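# Refit the band over the corner guard around the carton

## Task

Loop the band around the carton again so it passes over the corner guard. When you finish, the guard must be sitting in its proper place and the carton must be resting flat.

## Robot and tools

Robot: two arms stand on opposite sides of the table. left_arm is on the +y side, with its root at (+0.163, +0.463, +0.097) m. right_arm is on the -y side, with its root at (0, -0.454, +0.142) m. The arm names do not match the sides of the images.

Scene frame: the origin is at the table centre, +z points up and the table top is at z = +0.020 m. Each gripper's fingers point along its own +x axis and close along its own y axis. end_effector_position is the midpoint between the fingers, 3 to 4 cm behind the tips. Only the last 1.5 cm of each finger pad is flat. A loose object may now and then get a small outside shove.

execute_actions(actions, cameras): actions is a list of actions. Each action is a table of up to 15 rows, and each row lasts one 1/30 s control step. If you give fewer rows, the last row repeats until the step count reaches 15. Every row is one flat list of 14 numbers, each in [-1, 1], covering both arms even when only one moves. The order is: left dx, dy, dz, rx, ry, rz, opening, then the same seven for right.
- dx to rz are offsets, not poses. They are measured from that arm's Hand target as it stood when the action began, along that Hand target's own axes.
- Every row counts from that same starting point, not from the row before it. Sending the same offset in a later action moves the arm again.
- Scale: 1.0 equals 0.6 m or 180 degrees.
- rx, ry, rz together form one rotation vector.
- Six zeros re-request the current Hand target.
- opening is absolute: +1 is fully open (0.080 m) and -1 is fully closed. Empty fingers touch at about -0.78. A full close takes at least about 0.6 s.
- 0 is a real opening command, so resend the present opening to leave a gripper unchanged.
- cameras lists names (cam_high, cam_low, cam_left_wrist, cam_right_wrist), or ["all"], or []. With an empty actions list, all cameras show by default.

move(target, speed, blend, opening_speed, grip_force, blocking, cameras): each gripper follows a straight path.
- target is either one 14-number row laid out as above, or a list of up to 15 such rows. Every row is an offset from the Hand targets at the start of the move, never from the previous row. Openings are absolute.
- speed is the top speed in m/s, from 0.002 to 4.3, default 0.25. Turning is capped at twice that value in rad/s. Give one number, or one per target.
- blend is in metres and rounds corners between listed targets. 0 means a full stop at each target.
- opening_speed ramps the fingers, in units per second on the -1 to +1 scale, with a minimum of 0.2.
- grip_force is the per-pad force cap in newtons, 8 to 34. Give one number or one per arm. It stays in force until you change it.
- blocking=false returns after about 0.5 s while the motion carries on.
- All paths finish together, lasting at least 0.5 s and at most 10 s. Paths do not avoid obstacles or the other arm. Faster moves lag more, stray more and hit harder.
- Keep paths away from an arm's own base, because passing close can flip its shoulder posture.
- The result adds a move: line. done means within 8 mm and 2 degrees. Other endings are off_target, moving, held, blocked (stopped far from its goal by something in the way) and fault. limits=paced means the pose was clipped; limits=held means steps were withheld.

wait(seconds 0-10) lets the scene run under the last commands. stop() brakes a running move. zoom_image(camera, region=[x0,y0,x1,y1]) enlarges part of a camera's latest image, at most 504x504 px. read_manual only returns licence text. finished_scene(scene) ends the scene for good; call it only once the band, guard and carton are correct and will stay that way without the robot.

Results:
- Positions are in metres, orientations are end_effector_quat_wxyz, and velocities are in m/s and rad/s, all in the scene frame. Printed positions can be off by a few cm.
- Hand target is the last commanded pose after clipping; the next offsets start from it.
- Tool commands shows the current gripper commands.
- grip_measured is the opening on the command scale and can be off by about 2 mm. On a hard part under full squeeze it reads about 0.067 narrower. The last Joint positions entry is the opening in metres.
- Joint velocities may read "within noise".
- Joint torques is total drive output. External joint torques estimates outside load; a push toward a higher joint angle lowers it.
- Step readings list intermediate positions for execute_actions only.
- Wrist depth gives a 7x7 grid of distances in mm for each wrist camera, rows top-left first and separated by " / ". "-" means no value.

Controller behaviour:
- Commanded orientation is clipped to within 32 degrees of the measured one.
- Grippers often stop short of the target or sag and tilt at long reach. After each motion, check the pose, resend zeros, or add the missing offset.
- Tiny moves may not happen at all, or may go sideways.
- To stop pushing on something, command the target back behind the gripper.

Gripping: note grip_measured at first contact, then command about 0.08 below it for a full grip, or less below it for a softer one.

Cameras: all images are 896x504. cam_high looks down from about (-0.004, -0.807, 1.046), and cam_low sits near (0.458, 0.141, 0.382). The wrist cameras move with their hands and may show a slightly earlier moment.

Avoid:
- Dropping parts or releasing them while they are still moving.
- Slamming into things or pushing them very hard.
- Knocking anything off the table.
- Any contact between the arms; a moderate one can end the scene.
- Strain on the camera cables.
- Torque faults, which stop an arm for 10 s. Contact limits in N m are waist 18, shoulder 22.3, elbow 22.2, wrist pitch 5.86, wrist yaw 5.84, wrist roll 5.48. Held weight counts toward them.
- Overheating from long holds, stretched poses or pushing at unreachable targets. A MOTOR HOT warning starts at 50 °C, and an arm is stopped at 95 °C.
- Over-speed faults caused by sending a far target in one step.

Each tool is called after "Request:" as name(argument=value, ...), one argument or row to a line, values as JSON.

## Session

Request:
execute_actions(
  actions=[],
)

Scene clock: 0.00 s.
left_arm: end_effector_position=(+0.3237, +0.4065, +0.2006) grip_measured=+1.000 end_effector_quat_wxyz=(+0.741, +0.205, +0.510, -0.385) | right_arm: end_effector_position=(+0.1163, -0.1343, +0.3229) grip_measured=+1.000 end_effector_quat_wxyz=(+0.063, +0.689, +0.047, -0.721)
Joint positions: left_arm=[1.571 0.957 0.671 -1.082 0.367 0.83 0.08] | right_arm=[-0.364 1.879 1.812 -1.544 -0.032 -2.088 0.08]
Joint velocities: within noise
Joint torques (N m): no reading
External joint torques (N m): no reading
Heat: left arm: hottest wrist roll 30 °C (+0.0 °C/min); right arm: hottest wrist pitch 36 °C (+0.0 °C/min).
Wrist depth (mm): cam_left_wrist=[1196 1184 1226 1284 289 297 307 / 1190 1196 1226 1264 281 292 299 / 1119 1202 1244 271 277 286 296 / 1135 1196 1196 264 273 282 292 / 1125 1162 235 261 269 278 287 / 1109 - 230 238 264 93 285 / - - 227 234 262 88 -] | cam_right_wrist=[321 327 327 322 197 196 315 / 341 344 341 335 205 206 338 / 348 359 354 355 216 347 346 / 362 377 372 372 373 369 364 / - 390 392 395 388 380 380 / - 69 407 411 414 - 398 / - - 1575 1536 437 - -]
Hand target: left_arm +0.3235, +0.4065, +0.2004; +0.741, +0.205, +0.511, -0.385 | right_arm +0.1163, -0.1343, +0.3226; +0.063, +0.688, +0.046, -0.721
Tool commands: left_gripper/opening=+1.0 right_gripper/opening=+1.0

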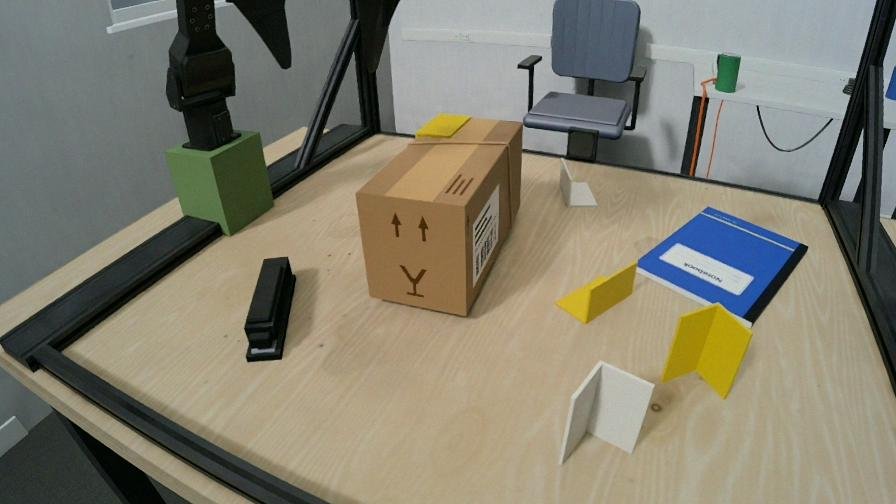

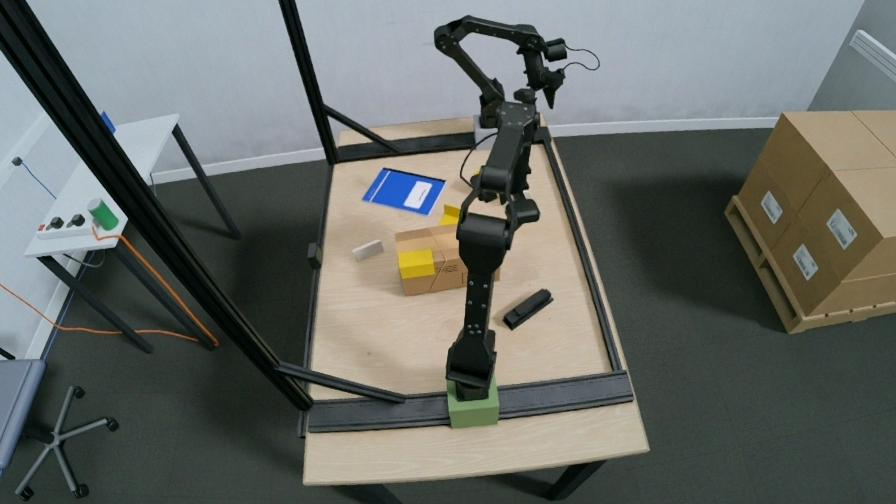

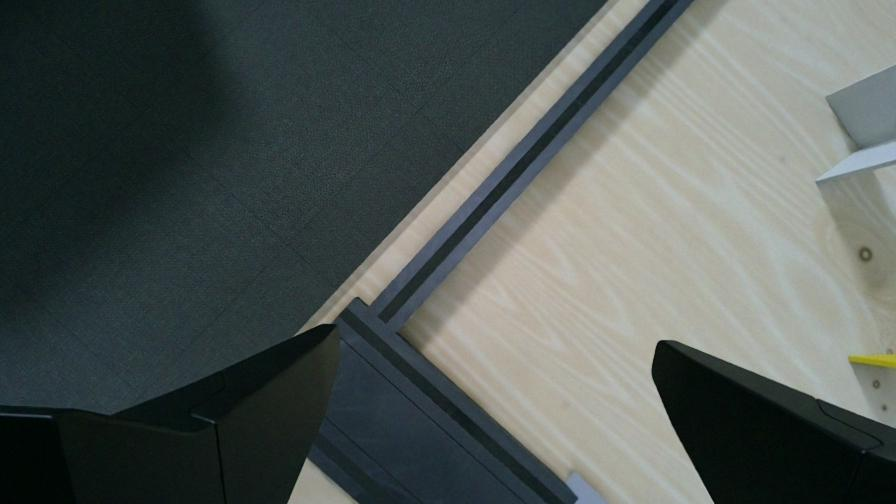

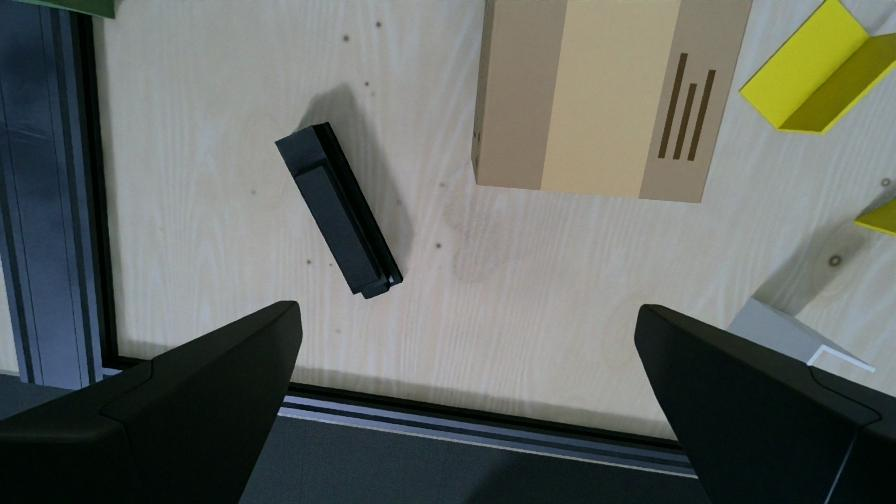

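Request:
zoom_image(
  camera="cam_low",
  region=[340, 90, 640, 330],
)

Request:
zoom_image(
  camera="cam_high",
  region=[320, 140, 600, 360],
)

Scaled by 1.680.

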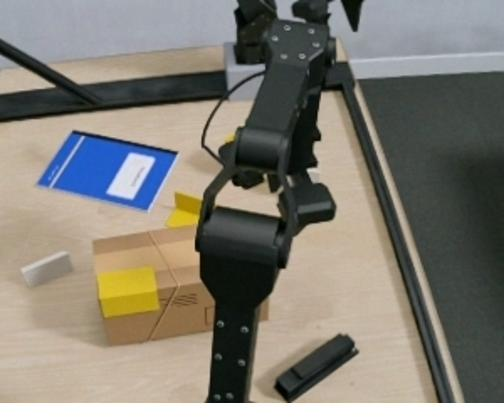

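Scaled by 1.800.

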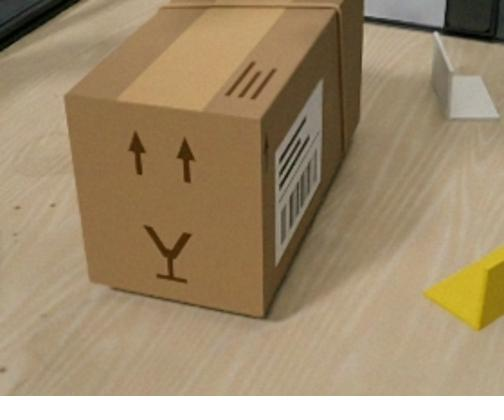

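Request:
zoom_image(
  camera="cam_low",
  region=[380, 210, 520, 310],
)

Request:
zoom_image(
  camera="cam_high",
  region=[350, 90, 540, 220],
)

Request:
zoom_image(
  camera="cam_right_wrist",
  region=[440, 0, 896, 250],
)

Scaled by 3.600.

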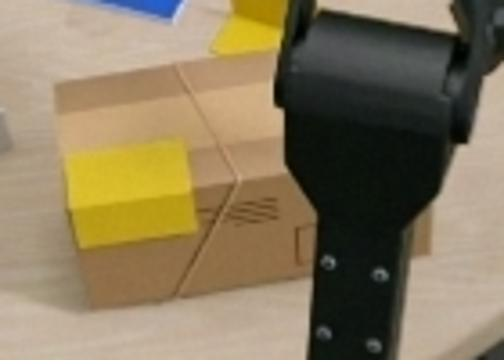

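Scaled by 2.653.

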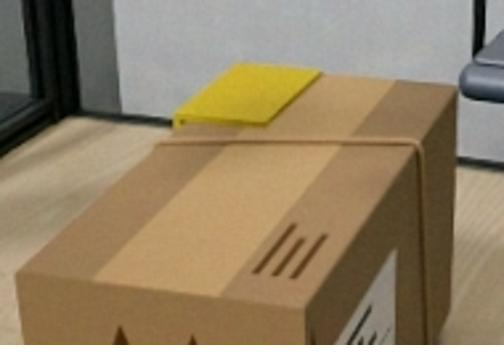

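Scaled by 1.105.

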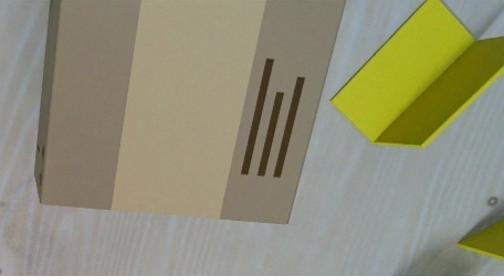

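Request:
move(
  target=[0,0,0,0,0,0,1, 0.0435,-0.0318,0.26,-0.283,0,0,1],
  cameras=["all"],
)

Scene clock: 115.43 s.
left_arm: end_effector_position=(+0.3237, +0.4065, +0.2006) grip_measured=+1.000 end_effector_quat_wxyz=(+0.741, +0.205, +0.510, -0.385) | right_arm: end_effector_position=(-0.0412, -0.1383, +0.3030) grip_measured=+1.000 end_effector_quat_wxyz=(+0.351, +0.596, +0.348, -0.633)
Joint positions: left_arm=[1.571 0.957 0.671 -1.082 0.367 0.83 0.08] | right_arm=[0.108 1.769 1.594 -1.421 -0.045 -2.495 0.08]
Joint torques (N m): left_arm=[0 -2.05 6.49 0.42 0.28 0.01] | right_arm=[0.04 -9.14 4.46 0.54 -0.15 -0.24]
External joint torques (N m): left_arm=[0 -0.35 0.29 -0.25 0.01 0] | right_arm=[0.01 -2.01 -1.15 0.33 -0.08 -0.25]
Heat: left arm: hottest wrist roll 30 °C (+0.0 °C/min); right arm: hottest wrist pitch 35 °C (-1.0 °C/min).
Wrist depth (mm): cam_left_wrist=[1179 1202 1238 1297 289 297 308 / 1173 1190 1238 1277 283 291 302 / 1167 1196 1264 270 277 286 296 / 1125 1184 1202 264 273 282 292 / 1119 1151 236 261 269 278 287 / 1104 - 230 243 264 93 283 / - - 228 234 262 87 -] | cam_right_wrist=[303 303 303 306 306 310 312 / 314 312 319 319 203 323 324 / 326 329 334 287 197 333 335 / 341 348 344 208 210 214 361 / 365 361 221 220 222 369 379 / - 69 231 232 233 - 393 / - 75 246 419 419 - -]
Hand target: left_arm +0.3235, +0.4065, +0.2004; +0.741, +0.205, +0.511, -0.385 | right_arm -0.0417, -0.1400, +0.3037; +0.353, +0.595, +0.352, -0.631
Off the commanded pose: left_arm 0.000 m, 0 deg | right_arm 0.002 m, 1 deg.
move: done
camera_calibration:
cam_right_wrist: T_world_to_cam=[[-0.868844, 0.493867, 0.0347284, 0.0254663], [0.476319, 0.814717, 0.330692, 0.0604717], [0.135024, 0.303862, -0.943099, 0.405303], [0, 0, 0, 1]] pos_world=[-0.0614033, -0.185, 0.361359]

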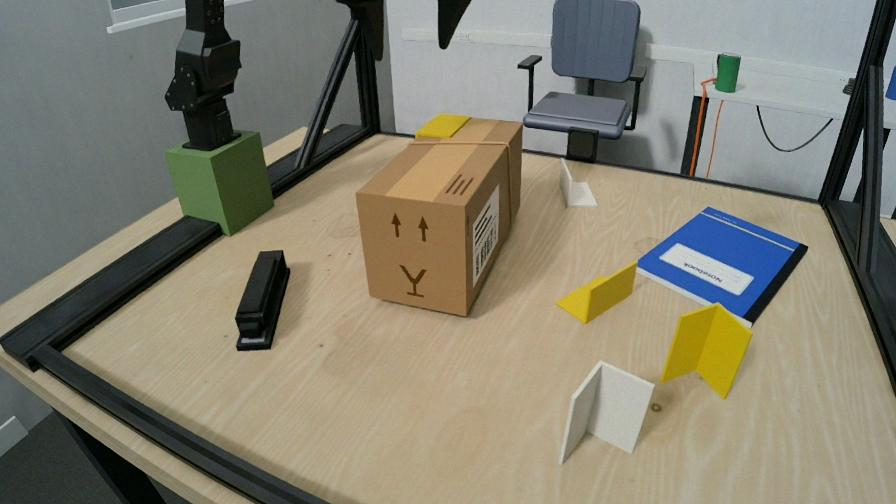

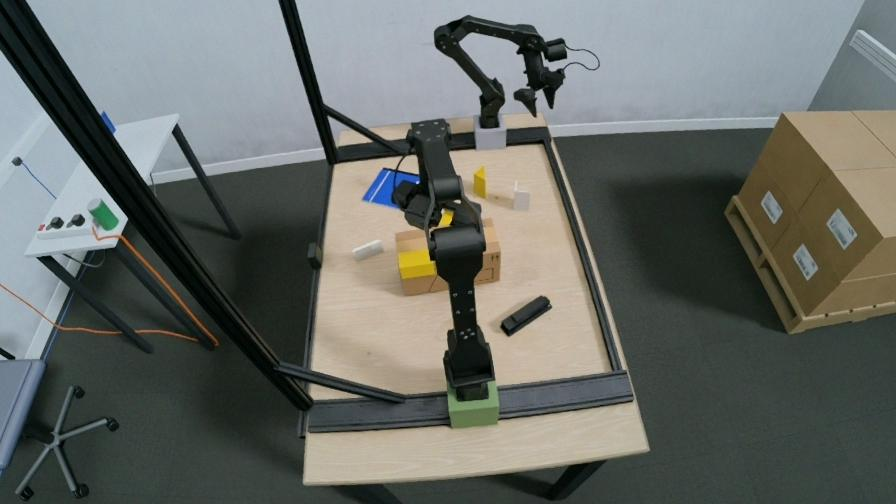

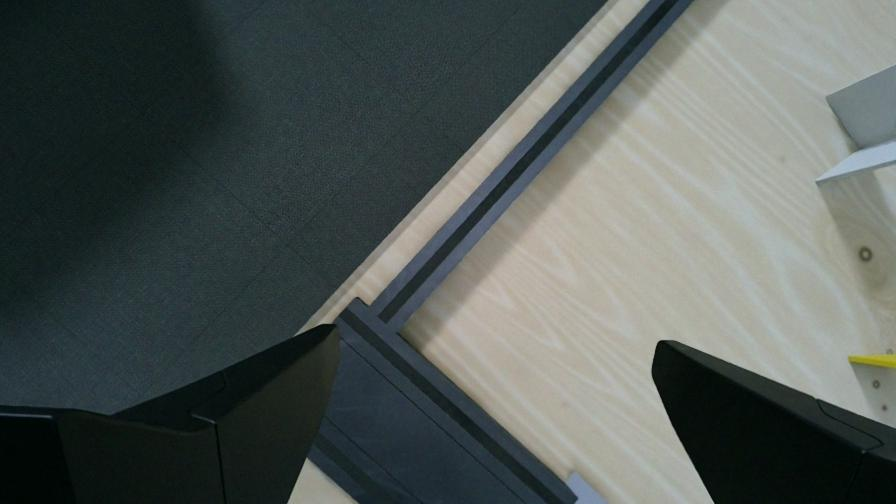

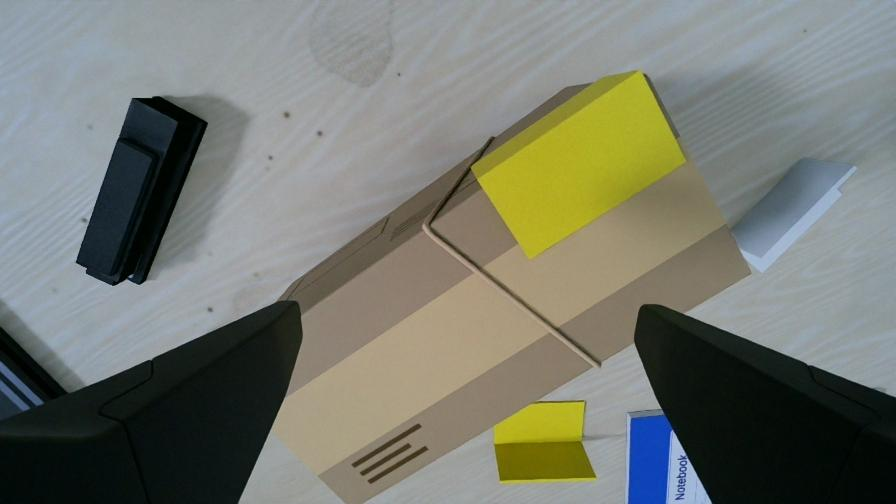

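Request:
zoom_image(
  camera="cam_right_wrist",
  region=[380, 50, 780, 275],
)

Request:
zoom_image(
  camera="cam_right_wrist",
  region=[260, 120, 620, 400],
)

Scaled by 1.260.

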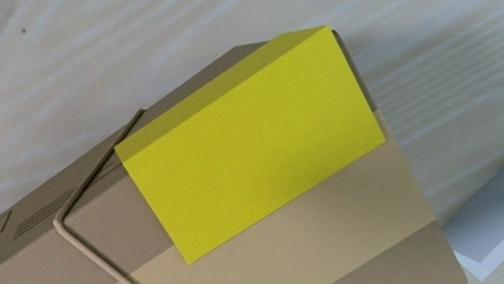

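Scaled by 1.400.

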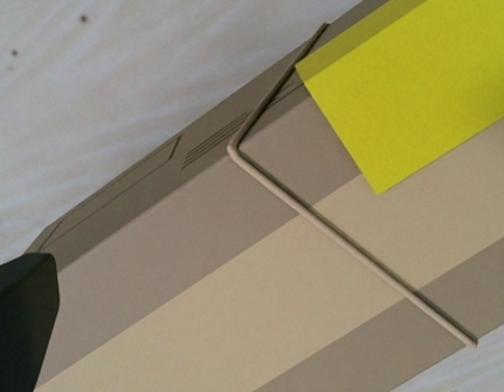

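Request:
move(
  target=[
    [0.1095,-0.2340,0.2842,0.0550,-0.1454,-0.0055,1, 0.1185,-0.0177,0.2192,-0.0579,0.1798,-0.0061,1],
    [0.0447,-0.7510,0.0142,0.2801,-0.1761,-0.2234,1, 0.1185,-0.0177,0.2192,-0.0579,0.1798,-0.0061,1],
  ],
  blend=0.05,
  speed=0.3,
  cameras=["all"],
)

Scene clock: 217.57 s.
left_arm: end_effector_position=(-0.0158, +0.1138, +0.2204) grip_measured=+1.000 end_effector_quat_wxyz=(+0.523, +0.202, +0.131, -0.817) | right_arm: end_effector_position=(-0.1210, -0.2490, +0.2394) grip_measured=+1.000 end_effector_quat_wxyz=(+0.289, +0.708, +0.496, -0.410)
Joint positions: left_arm=[-0.481 1.455 0.626 0.342 -0.054 -0.033 0.08] | right_arm=[0.827 1.265 0.779 -0.872 0.476 -2.018 0.08]
Joint torques (N m): left_arm=[-0.1 -4.31 7.87 1.66 0.07 0.12] | right_arm=[0.35 -4.85 4.68 1.02 0.4 0.17]
External joint torques (N m): left_arm=[-0.1 1.2 1.46 -0.07 0.09 0.12] | right_arm=[0.36 -1.25 -1.24 0.4 0.15 0.17]
Heat: left arm: hottest wrist roll 29 °C (+0.0 °C/min); right arm: hottest shoulder 41 °C (+1.0 °C/min).
Wrist depth (mm): cam_left_wrist=[1393 502 519 725 679 - - / 524 255 263 268 577 2554 2189 / 230 218 222 238 440 494 2170 / 183 195 223 270 383 398 1552 / 304 213 251 318 340 342 348 / 291 - 285 294 297 93 308 / - - 254 263 266 87 -] | cam_right_wrist=[233 239 238 238 236 238 238 / 250 274 273 272 270 271 270 / 307 317 311 281 297 311 312 / 382 366 288 241 236 346 372 / 455 432 242 214 203 424 460 / - 69 265 263 263 - - / - - 793 - - - -]
Hand target: left_arm -0.0179, +0.1117, +0.2198; -0.521, -0.203, -0.130, +0.818 | right_arm -0.1201, -0.2503, +0.2389; +0.287, +0.709, +0.497, -0.410
Off the commanded pose: left_arm 0.003 m, 0 deg | right_arm 0.002 m, 0 deg.
move: done
camera_calibration:
cam_left_wrist: T_world_to_cam=[[-0.918547, 0.391775, 0.0527504, -0.0589847], [0.243016, 0.664873, -0.70632, 0.117762], [-0.311791, -0.635969, -0.705925, 0.305022], [0, 0, 0, 1]] pos_world=[0.012305, 0.138797, 0.301612]
cam_right_wrist: T_world_to_cam=[[-0.948452, 0.316915, -0.00175309, -0.0319236], [0.195029, 0.588018, 0.784983, 0.0105257], [0.249804, 0.744177, -0.619515, 0.435872], [0, 0, 0, 1]] pos_world=[-0.141213, -0.320438, 0.261711]

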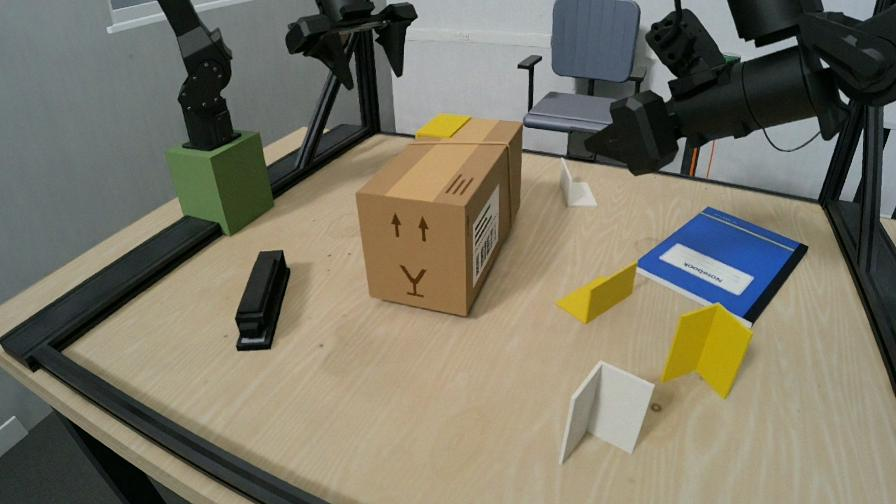

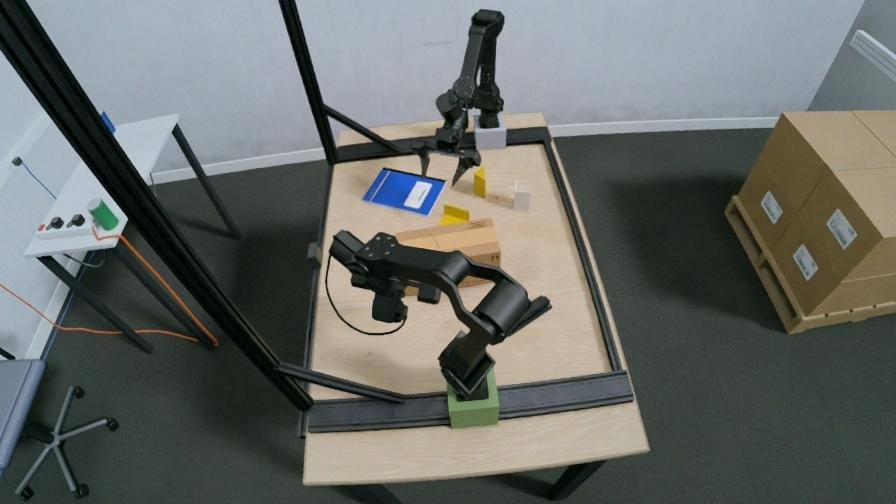

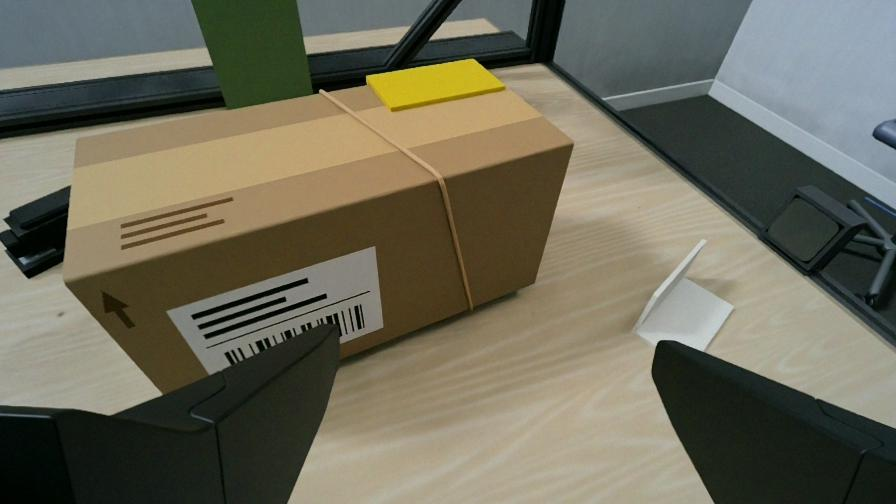

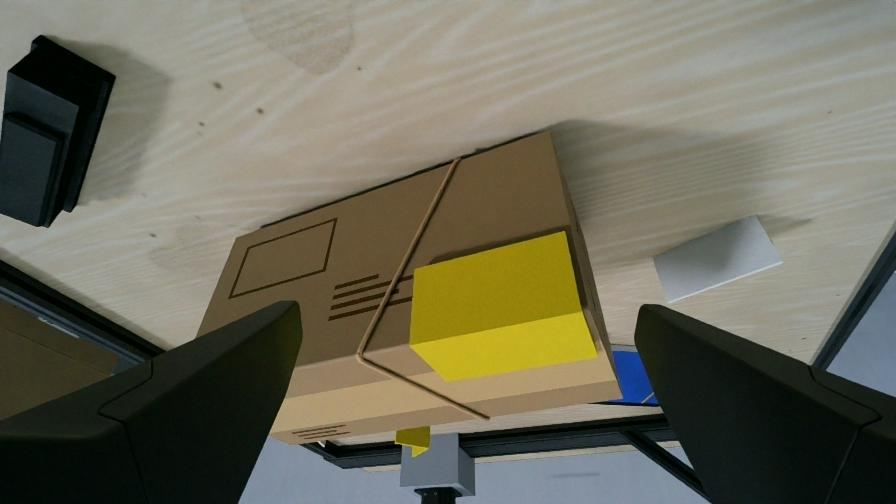

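Request:
zoom_image(
  camera="cam_right_wrist",
  region=[300, 120, 660, 440],
)

Request:
zoom_image(
  camera="cam_left_wrist",
  region=[290, 40, 620, 330],
)

Scaled by 1.400.

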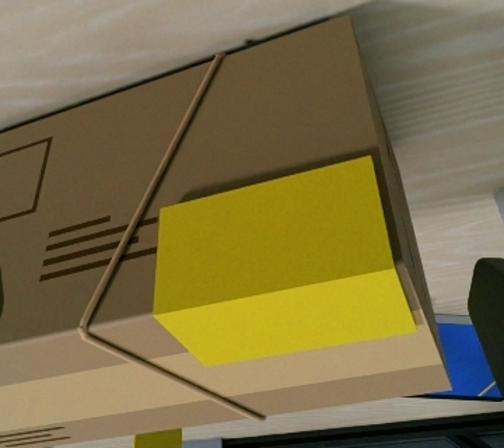

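Scaled by 1.527.

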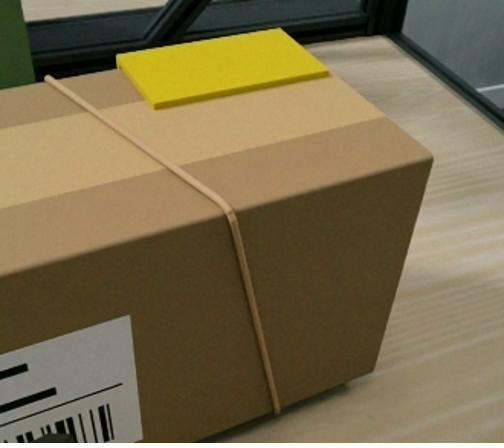

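Request:
move(
  target=[
    [0,0,0,0,0,0,1, 0.0348,0.0533,-0.0643,0.4228,-0.1395,0.1132,-0.2],
    [0,0,0,0,0,0,1, 0.0990,0.1091,-0.1131,0.8726,-0.1205,-0.1151,-0.2],
  ],
  blend=0.03,
  speed=0.3,
  cameras=["cam_left_wrist", "cam_right_wrist"],
)

Scene clock: 315.93 s.
left_arm: end_effector_position=(-0.0158, +0.1138, +0.2203) grip_measured=+1.000 end_effector_quat_wxyz=(+0.523, +0.202, +0.132, -0.817) | right_arm: end_effector_position=(-0.0280, -0.1881, +0.2222) grip_measured=-0.197 end_effector_quat_wxyz=(+0.621, -0.285, +0.257, +0.683)
Joint positions: left_arm=[-0.481 1.455 0.626 0.342 -0.054 -0.033 0.08] | right_arm=[0.112 1.005 0.393 -0.177 0.014 0.01 0.026]
Joint torques (N m): left_arm=[-0.11 -4.33 7.92 1.65 0.07 0.13] | right_arm=[0.36 -3.45 5.11 2.05 0.14 0.25]
External joint torques (N m): left_arm=[-0.14 1.16 1.49 -0.08 0.09 0.12] | right_arm=[0.36 -1.05 -1.43 0.6 0.14 0.24]
Heat: left arm: hottest wrist pitch 40 °C (+3.0 °C/min); right arm: hottest wrist pitch 36 °C (+0.0 °C/min).
Wrist depth (mm): cam_left_wrist=[1362 613 526 719 - - - / 499 250 269 277 580 2636 2170 / 228 217 223 238 438 495 2229 / 187 194 223 271 384 404 1602 / 306 214 252 318 340 336 350 / 292 - 284 294 298 93 308 / - - 254 263 266 87 -] | cam_right_wrist=[366 368 187 188 186 366 371 / 336 171 172 173 175 176 350 / 314 155 157 161 162 163 320 / 295 144 146 151 152 152 155 / 276 270 169 184 166 204 285 / 260 265 - 260 80 270 269 / - - - 249 - - -]
Hand target: left_arm -0.0179, +0.1117, +0.2196; -0.521, -0.204, -0.130, +0.818 | right_arm -0.0284, -0.1895, +0.2213; +0.622, -0.283, +0.258, +0.683
Off the commanded pose: left_arm 0.003 m, 0 deg | right_arm 0.002 m, 0 deg.
move: done
camera_calibration:
cam_left_wrist: T_world_to_cam=[[-0.918573, 0.391725, 0.0526908, -0.0589489], [0.243162, 0.665164, -0.705995, 0.117481], [-0.311604, -0.635695, -0.706254, 0.304941], [0, 0, 0, 1]] pos_world=[0.0123048, 0.138797, 0.301413]
cam_right_wrist: T_world_to_cam=[[0.994325, 0.102938, 0.0268567, 0.0446932], [0.10528, -0.915864, -0.387439, -0.0548897], [-0.0152853, 0.388068, -0.921504, 0.349273], [0, 0, 0, 1]] pos_world=[-0.033322, -0.190414, 0.29939]
Images, in order (width x height): cam_left_wrist 896x504, cam_right_wrist 896x504.

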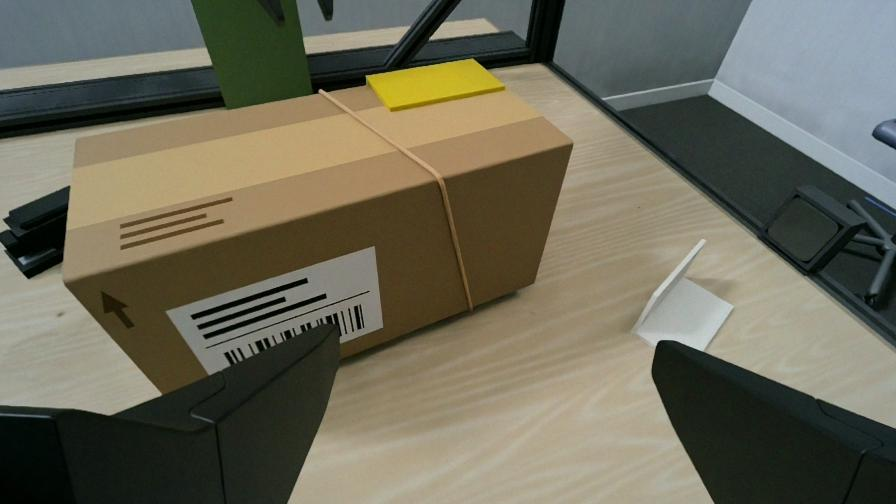

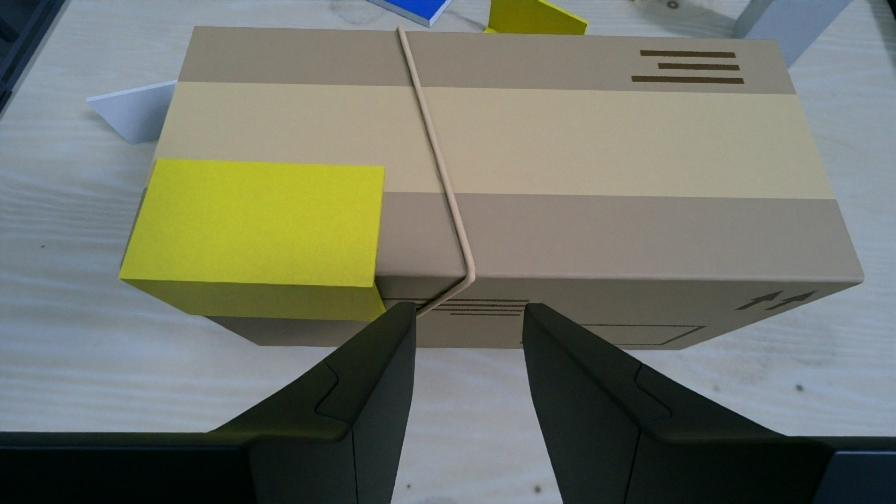

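Request:
move(
  target=[0,0,0,0,0,0,1, 0.0417,-0.005,-0.0133,0,0,0,-0.2],
  speed=0.1,
  cameras=["cam_right_wrist"],
)

Scene clock: 340.27 s.
left_arm: end_effector_position=(-0.0158, +0.1138, +0.2203) grip_measured=+1.000 end_effector_quat_wxyz=(+0.523, +0.202, +0.132, -0.817) | right_arm: end_effector_position=(-0.0272, -0.1754, +0.2018) grip_measured=-0.197 end_effector_quat_wxyz=(+0.624, -0.279, +0.256, +0.684)
Joint positions: left_arm=[-0.481 1.455 0.626 0.342 -0.054 -0.033 0.08] | right_arm=[0.101 1.132 0.35 0.007 0.007 0.01 0.026]
Joint torques (N m): left_arm=[-0.11 -4.32 7.87 1.66 0.08 0.12] | right_arm=[-0.25 -2.44 4.95 2.06 -0.14 -0.18]
External joint torques (N m): left_arm=[-0.1 1.16 1.42 -0.08 0.1 0.11] | right_arm=[-0.22 0.43 -1.14 0.62 -0.14 -0.18]
Heat: left arm: hottest wrist pitch 41 °C (+2.0 °C/min); right arm: hottest wrist pitch 38 °C (+2.0 °C/min).
Wrist depth (mm): cam_left_wrist=[1434 608 508 723 707 - - / 507 254 268 277 576 2665 2291 / 231 218 222 238 437 493 2151 / 182 195 223 271 383 401 1657 / 305 214 251 318 341 338 350 / 289 - 284 294 299 93 308 / - - 255 262 266 87 -] | cam_right_wrist=[346 160 161 162 164 166 313 / 320 148 148 149 150 151 154 / 290 133 134 139 139 140 140 / - 124 125 129 129 130 131 / 250 136 124 137 125 154 174 / 242 247 - 238 80 246 248 / - - - 230 - - -]
Hand target: left_arm -0.0179, +0.1117, +0.2196; -0.521, -0.204, -0.130, +0.818 | right_arm -0.0265, -0.1772, +0.1979; +0.622, -0.283, +0.258, +0.683
Off the commanded pose: left_arm 0.003 m, 0 deg | right_arm 0.004 m, 1 deg.
move: done
camera_calibration:
cam_right_wrist: T_world_to_cam=[[0.995147, 0.0959817, 0.0216662, 0.0429753], [0.0966274, -0.911701, -0.399331, -0.0484144], [-0.0185753, 0.399486, -0.916551, 0.32651], [0, 0, 0, 1]] pos_world=[-0.0320236, -0.178701, 0.278999]
Images, in order (width x height): cam_right_wrist 896x504.

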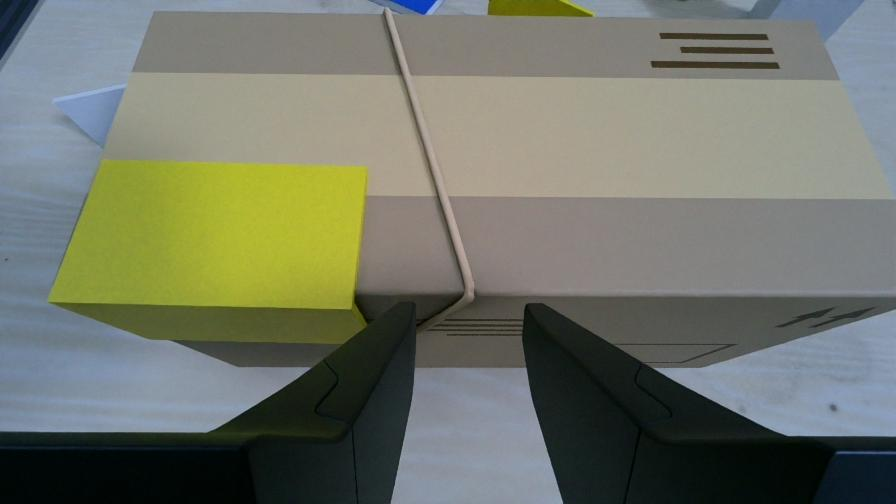

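Request:
move(
  target=[0,0,0,0,0,0,1, 0.02,-0.001,-0.0085,0,0,0,-0.2],
  speed=0.06,
  cameras=["cam_right_wrist"],
)

Scene clock: 351.27 s.
left_arm: end_effector_position=(-0.0158, +0.1138, +0.2203) grip_measured=+1.000 end_effector_quat_wxyz=(+0.523, +0.202, +0.132, -0.817) | right_arm: end_effector_position=(-0.0271, -0.1703, +0.1897) grip_measured=-0.197 end_effector_quat_wxyz=(+0.624, -0.279, +0.256, +0.684)
Joint positions: left_arm=[-0.481 1.455 0.626 0.342 -0.054 -0.033 0.08] | right_arm=[0.097 1.208 0.33 0.102 0.005 0.007 0.026]
Joint torques (N m): left_arm=[-0.14 -4.38 7.9 1.66 0.07 0.1] | right_arm=[-0.25 -2.75 4.71 2.07 -0.14 -0.17]
External joint torques (N m): left_arm=[-0.15 1.15 1.39 -0.1 0.1 0.1] | right_arm=[-0.24 0.41 -1.23 0.59 -0.14 -0.17]
Heat: left arm: hottest wrist pitch 41 °C (+1.0 °C/min); right arm: hottest wrist pitch 38 °C (+2.0 °C/min).
Wrist depth (mm): cam_left_wrist=[- 483 305 743 2229 2476 - / 498 255 267 278 581 2755 1425 / 230 218 222 238 438 477 2249 / 182 195 223 270 382 401 1542 / 305 213 251 319 340 346 351 / 290 - 284 294 299 93 308 / - - 254 263 265 87 -] | cam_right_wrist=[329 144 144 146 147 147 152 / 134 132 133 136 137 136 137 / 119 119 122 124 124 126 126 / 111 112 112 116 116 116 117 / 134 116 111 119 112 134 134 / 231 234 - 229 80 235 236 / - - - 221 - - -]
Hand target: left_arm -0.0179, +0.1117, +0.2196; -0.521, -0.204, -0.130, +0.818 | right_arm -0.0263, -0.1723, +0.1859; +0.622, -0.283, +0.258, +0.683
Off the commanded pose: left_arm 0.003 m, 0 deg | right_arm 0.004 m, 1 deg.
move: done
camera_calibration:
cam_right_wrist: T_world_to_cam=[[0.995133, 0.0960642, 0.0219686, 0.042579], [0.0968161, -0.911511, -0.399717, -0.048423], [-0.0183739, 0.399898, -0.916375, 0.313508], [0, 0, 0, 1]] pos_world=[-0.0319233, -0.1736, 0.267]
Images, in order (width x height): cam_right_wrist 896x504.

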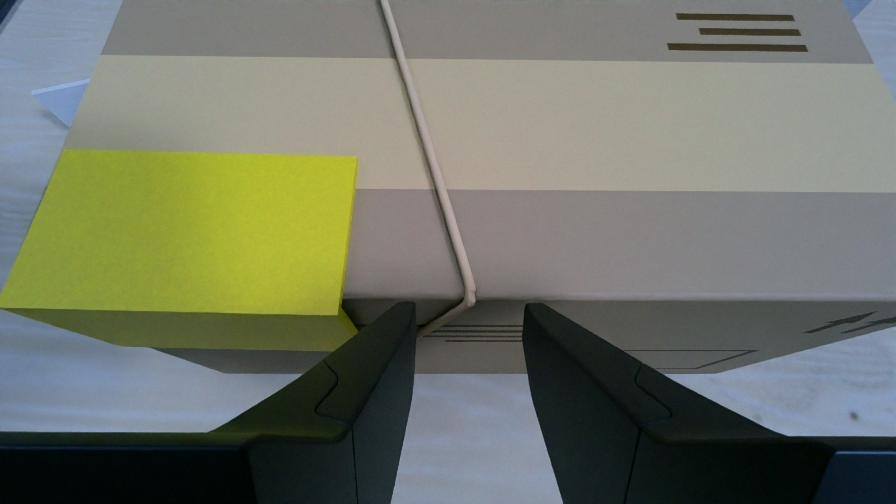

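Request:
move(
  target=[0,0,0,0,0,0,1, 0.0125,0,-0.0025,0,0,0,-0.2],
  speed=0.04,
  cameras=["cam_right_wrist"],
)

Scene clock: 358.30 s.
left_arm: end_effector_position=(-0.0158, +0.1138, +0.2203) grip_measured=+1.000 end_effector_quat_wxyz=(+0.523, +0.202, +0.132, -0.817) | right_arm: end_effector_position=(-0.0275, -0.1662, +0.1835) grip_measured=-0.197 end_effector_quat_wxyz=(+0.624, -0.278, +0.256, +0.684)
Joint positions: left_arm=[-0.481 1.455 0.626 0.342 -0.054 -0.033 0.08] | right_arm=[0.097 1.257 0.326 0.156 0.005 0.007 0.026]
Joint torques (N m): left_arm=[-0.15 -4.32 7.91 1.66 0.07 0.12] | right_arm=[-0.25 -2.59 4.65 2.13 -0.14 -0.17]
External joint torques (N m): left_arm=[-0.18 1.19 1.5 -0.06 0.1 0.12] | right_arm=[-0.25 0.76 -1.12 0.65 -0.13 -0.18]
Heat: left arm: hottest wrist pitch 41 °C (+1.0 °C/min); right arm: hottest wrist pitch 39 °C (+3.0 °C/min).
Wrist depth (mm): cam_left_wrist=[- 485 301 627 - - - / 470 255 268 277 561 2665 2313 / 230 218 222 238 441 2043 2189 / 182 195 222 271 383 400 397 / 306 213 252 318 341 341 348 / 290 - 285 294 298 93 309 / - - 255 263 266 87 -] | cam_right_wrist=[311 136 136 138 139 140 141 / 126 125 126 127 128 128 127 / 112 112 115 117 119 119 121 / 104 105 106 109 109 111 110 / 101 101 101 117 105 118 118 / 225 225 - 222 80 229 231 / - - - 215 - - -]
Hand target: left_arm -0.0179, +0.1117, +0.2196; -0.521, -0.204, -0.130, +0.818 | right_arm -0.0267, -0.1681, +0.1795; +0.622, -0.283, +0.258, +0.683
Off the commanded pose: left_arm 0.003 m, 0 deg | right_arm 0.004 m, 1 deg.
move: done
camera_calibration:
cam_right_wrist: T_world_to_cam=[[0.99513, 0.0961036, 0.0219114, 0.0427411], [0.0968234, -0.911381, -0.400012, -0.0470251], [-0.018473, 0.400186, -0.916248, 0.306192], [0, 0, 0, 1]] pos_world=[-0.0323235, -0.169499, 0.2608]
Images, in order (width x height): cam_right_wrist 896x504.

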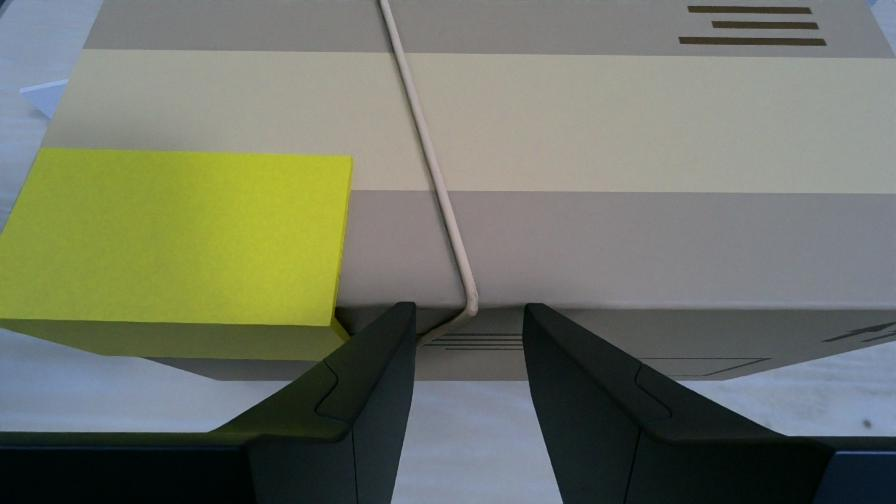

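Request:
move(
  target=[0,0,0,0,0,0,1, 0.003,0.001,0.0095,0,0,0,-0.2],
  speed=0.04,
  cameras=["cam_right_wrist"],
)

Scene clock: 378.50 s.
left_arm: end_effector_position=(-0.0158, +0.1138, +0.2203) grip_measured=+1.000 end_effector_quat_wxyz=(+0.523, +0.202, +0.132, -0.817) | right_arm: end_effector_position=(-0.0275, -0.1658, +0.1825) grip_measured=-0.197 end_effector_quat_wxyz=(+0.623, -0.281, +0.258, +0.683)
Joint positions: left_arm=[-0.481 1.455 0.626 0.342 -0.054 -0.033 0.08] | right_arm=[0.097 1.265 0.331 0.152 0.005 0.007 0.026]
Joint torques (N m): left_arm=[-0.16 -4.39 7.89 1.66 0.07 0.13] | right_arm=[-0.01 -1.61 6.42 1.74 -0.05 -0.11]
External joint torques (N m): left_arm=[-0.13 1.09 1.5 -0.06 0.09 0.12] | right_arm=[-0.01 1.71 0.8 0.32 -0.05 -0.11]
Heat: left arm: hottest wrist pitch 42 °C (+1.0 °C/min); right arm: hottest wrist pitch 42 °C (+6.1 °C/min).
Wrist depth (mm): cam_left_wrist=[- 289 286 750 - - - / 494 253 268 277 576 2755 1679 / 231 218 222 238 439 478 2151 / 183 195 223 270 382 402 1657 / 306 214 251 319 341 346 349 / 290 - 284 294 298 93 308 / - - 255 262 266 87 -] | cam_right_wrist=[136 134 135 134 137 138 139 / 123 124 124 125 126 127 126 / 111 111 114 116 117 117 119 / 103 104 106 108 108 109 110 / 100 99 100 117 104 117 117 / 225 226 - 221 80 229 230 / - - - 213 - - -]
Hand target: left_arm -0.0179, +0.1117, +0.2196; -0.521, -0.204, -0.130, +0.818 | right_arm -0.0278, -0.1629, +0.1822; +0.622, -0.283, +0.258, +0.683
Off the commanded pose: left_arm 0.003 m, 0 deg | right_arm 0.003 m, 0 deg.
move: done
camera_calibration:
cam_right_wrist: T_world_to_cam=[[0.995122, 0.096186, 0.0219184, 0.0427879], [0.0970193, -0.913945, -0.39407, -0.0485802], [-0.0178718, 0.394274, -0.918819, 0.304601], [0, 0, 0, 1]] pos_world=[-0.0324222, -0.168611, 0.259791]
Images, in order (width x height): cam_right_wrist 896x504.

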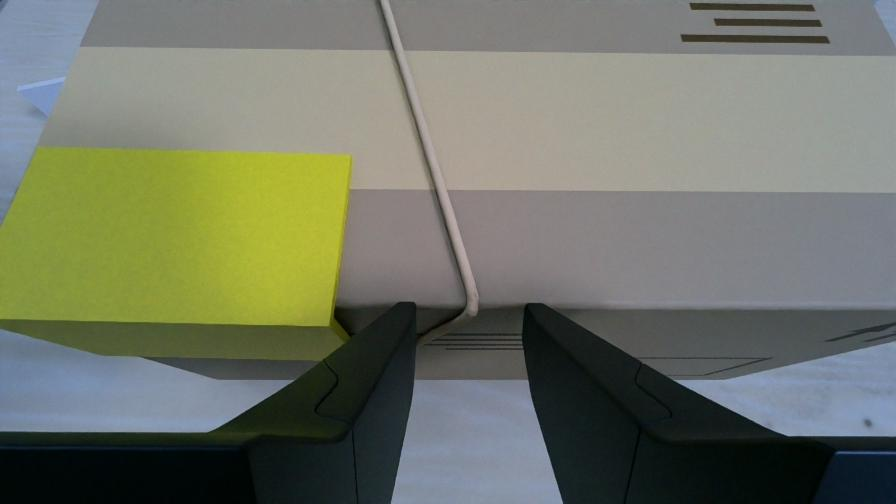

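Request:
move(
  target=[0,0,0,0,0,0,1, -0.001,0.001,0.0135,0,0,0,-0.2],
  speed=0.04,
  cameras=["cam_right_wrist"],
)

Scene clock: 384.33 s.
left_arm: end_effector_position=(-0.0158, +0.1138, +0.2203) grip_measured=+1.000 end_effector_quat_wxyz=(+0.523, +0.202, +0.132, -0.817) | right_arm: end_effector_position=(-0.0276, -0.1647, +0.1839) grip_measured=-0.197 end_effector_quat_wxyz=(+0.621, -0.287, +0.263, +0.680)
Joint positions: left_arm=[-0.481 1.455 0.626 0.342 -0.054 -0.033 0.08] | right_arm=[0.097 1.268 0.355 0.113 0.005 0.007 0.026]
Joint torques (N m): left_arm=[-0.16 -4.35 7.91 1.65 0.07 0.13] | right_arm=[0.03 -2.27 7.49 2.35 -0.02 -0.03]
External joint torques (N m): left_arm=[-0.16 1.16 1.51 -0.07 0.09 0.13] | right_arm=[0.04 1.2 1.69 0.89 -0.02 -0.04]
Heat: left arm: hottest wrist pitch 42 °C (+1.0 °C/min); right arm: hottest wrist pitch 42 °C (+5.1 °C/min).
Wrist depth (mm): cam_left_wrist=[1325 608 285 771 2229 2636 2043 / 507 252 262 276 578 2636 2189 / 230 217 222 238 439 479 2249 / 183 194 222 271 386 403 1657 / 305 213 251 319 340 342 349 / 291 - 285 295 298 93 308 / - - 255 262 266 88 -] | cam_right_wrist=[134 130 133 132 135 136 137 / 124 123 123 124 125 126 126 / 110 110 113 115 116 115 119 / 103 103 105 108 108 109 109 / 115 99 100 117 104 117 118 / 224 227 - 223 80 229 230 / - - - 215 - - -]
Hand target: left_arm -0.0179, +0.1117, +0.2196; -0.521, -0.204, -0.130, +0.818 | right_arm -0.0289, -0.1576, +0.1885; +0.622, -0.283, +0.258, +0.683
Off the commanded pose: left_arm 0.003 m, 0 deg | right_arm 0.008 m, 1 deg.
move: done
camera_calibration:
cam_right_wrist: T_world_to_cam=[[0.995075, 0.0966536, 0.0219905, 0.0428516], [0.097797, -0.921117, -0.376802, -0.0512117], [-0.0161634, 0.377097, -0.926033, 0.303989], [0, 0, 0, 1]] pos_world=[-0.0327187, -0.165947, 0.261265]
Images, in order (width x height): cam_right_wrist 896x504.

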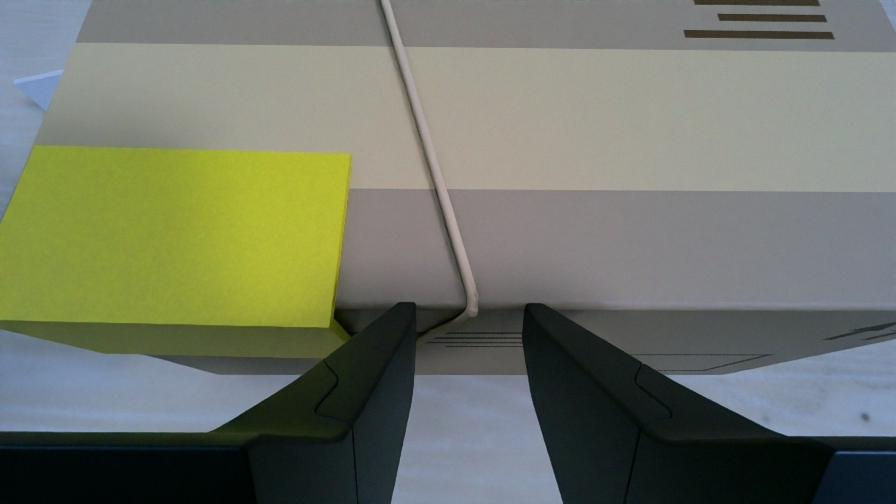

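Request:
move(
  target=[0,0,0,0,0,0,1, 0.002,0.0,0.008,0,0,0,-0.2],
  speed=0.04,
  cameras=["cam_right_wrist"],
)

Scene clock: 395.17 s.
left_arm: end_effector_position=(-0.0158, +0.1138, +0.2203) grip_measured=+1.000 end_effector_quat_wxyz=(+0.523, +0.202, +0.132, -0.817) | right_arm: end_effector_position=(-0.0277, -0.1637, +0.1844) grip_measured=-0.197 end_effector_quat_wxyz=(+0.620, -0.290, +0.266, +0.679)
Joint positions: left_arm=[-0.481 1.455 0.626 0.342 -0.054 -0.033 0.08] | right_arm=[0.097 1.273 0.367 0.096 0.005 0.007 0.026]
Joint torques (N m): left_arm=[-0.08 -4.35 7.92 1.65 0.07 0.13] | right_arm=[-0.08 -1.69 8.03 2.9 0.01 -0.07]
External joint torques (N m): left_arm=[-0.1 1.13 1.54 -0.07 0.09 0.12] | right_arm=[-0.09 1.8 2.28 1.47 0.01 -0.08]
Heat: left arm: hottest wrist pitch 42 °C (+1.0 °C/min); right arm: hottest wrist pitch 43 °C (+6.1 °C/min).
Wrist depth (mm): cam_left_wrist=[1370 482 280 640 2189 - - / 480 251 268 277 580 2724 1703 / 230 218 222 237 436 479 2026 / 183 194 223 270 382 403 1613 / 305 213 251 318 341 336 350 / 290 - 285 294 298 93 308 / - - 254 264 266 87 -] | cam_right_wrist=[133 129 132 130 133 135 138 / 121 122 122 123 124 124 125 / 110 112 113 115 116 115 118 / 103 102 105 108 108 109 109 / 99 99 100 116 104 117 117 / 224 228 - 223 80 229 230 / - - - 215 - - -]
Hand target: left_arm -0.0179, +0.1117, +0.2196; -0.521, -0.204, -0.130, +0.818 | right_arm -0.0293, -0.1534, +0.1911; +0.622, -0.283, +0.258, +0.683
Off the commanded pose: left_arm 0.003 m, 0 deg | right_arm 0.012 m, 1 deg.
move: off_target (right_arm)
camera_calibration:
cam_right_wrist: T_world_to_cam=[[0.995061, 0.0967953, 0.0220222, 0.0428922], [0.0980888, -0.924628, -0.368024, -0.0523616], [-0.0152607, 0.368366, -0.929556, 0.303227], [0, 0, 0, 1]] pos_world=[-0.0329168, -0.164266, 0.261652]
Images, in order (width x height): cam_right_wrist 896x504.

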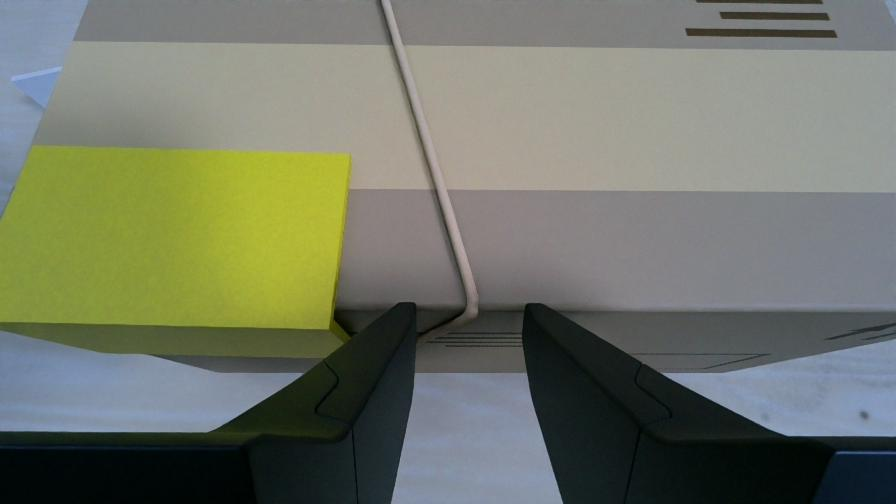

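Request:
move(
  target=[0,0,0,0,0,0,1, -0.0242,0.0,-0.0092,0,0,0,-0.2],
  speed=0.05,
  cameras=["cam_right_wrist"],
)

Scene clock: 404.53 s.
left_arm: end_effector_position=(-0.0158, +0.1138, +0.2203) grip_measured=+1.000 end_effector_quat_wxyz=(+0.523, +0.202, +0.132, -0.817) | right_arm: end_effector_position=(-0.0273, -0.1676, +0.1953) grip_measured=-0.197 end_effector_quat_wxyz=(+0.622, -0.284, +0.261, +0.682)
Joint positions: left_arm=[-0.481 1.455 0.626 0.342 -0.054 -0.033 0.08] | right_arm=[0.097 1.205 0.368 0.045 0.005 0.007 0.026]
Joint torques (N m): left_arm=[-0.1 -4.33 7.85 1.66 0.07 0.13] | right_arm=[0.23 -4.42 5.59 1.6 0.04 -0.04]
External joint torques (N m): left_arm=[-0.1 1.15 1.46 -0.06 0.09 0.13] | right_arm=[0.23 -1.19 -0.39 0.16 0.04 -0.04]
Heat: left arm: hottest wrist pitch 42 °C (+1.0 °C/min); right arm: hottest wrist pitch 43 °C (+5.0 °C/min).
Wrist depth (mm): cam_left_wrist=[591 481 276 - 2291 - - / 517 253 261 268 582 2554 1552 / 230 218 222 239 438 494 2095 / 182 194 223 270 383 400 1727 / 305 213 251 319 340 342 351 / 290 - 284 296 299 93 308 / - - 255 262 266 87 -] | cam_right_wrist=[331 148 150 151 151 153 299 / 297 137 138 139 141 141 142 / 124 124 127 128 128 129 131 / 116 117 117 121 121 122 123 / 126 121 112 125 115 126 126 / 235 238 - 233 80 240 240 / - - - 224 - - -]
Hand target: left_arm -0.0179, +0.1117, +0.2196; -0.521, -0.204, -0.130, +0.818 | right_arm -0.0280, -0.1675, +0.1974; +0.622, -0.283, +0.258, +0.683
Off the commanded pose: left_arm 0.003 m, 0 deg | right_arm 0.002 m, 0 deg.
move: done
camera_calibration:
cam_right_wrist: T_world_to_cam=[[0.995092, 0.0964699, 0.0220421, 0.042508], [0.097508, -0.917929, -0.384576, -0.0476396], [-0.0168669, 0.384837, -0.92283, 0.316239], [0, 0, 0, 1]] pos_world=[-0.0323202, -0.169531, 0.272577]
Images, in order (width x height): cam_right_wrist 896x504.

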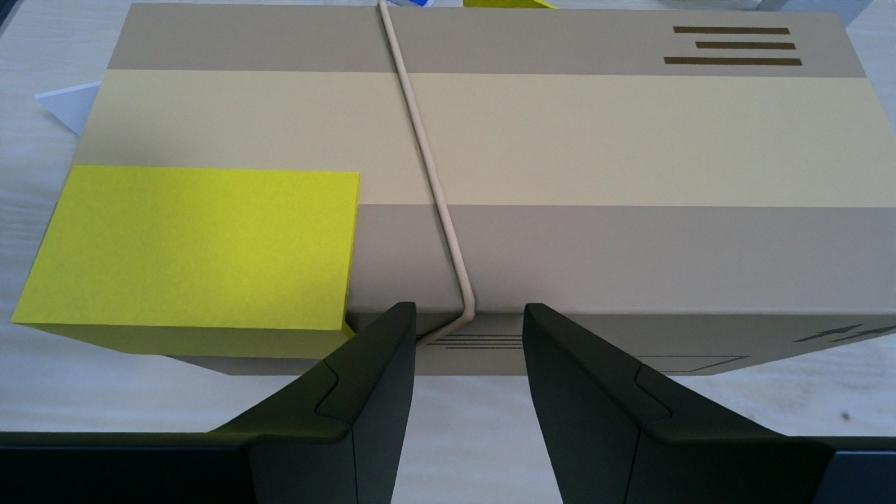

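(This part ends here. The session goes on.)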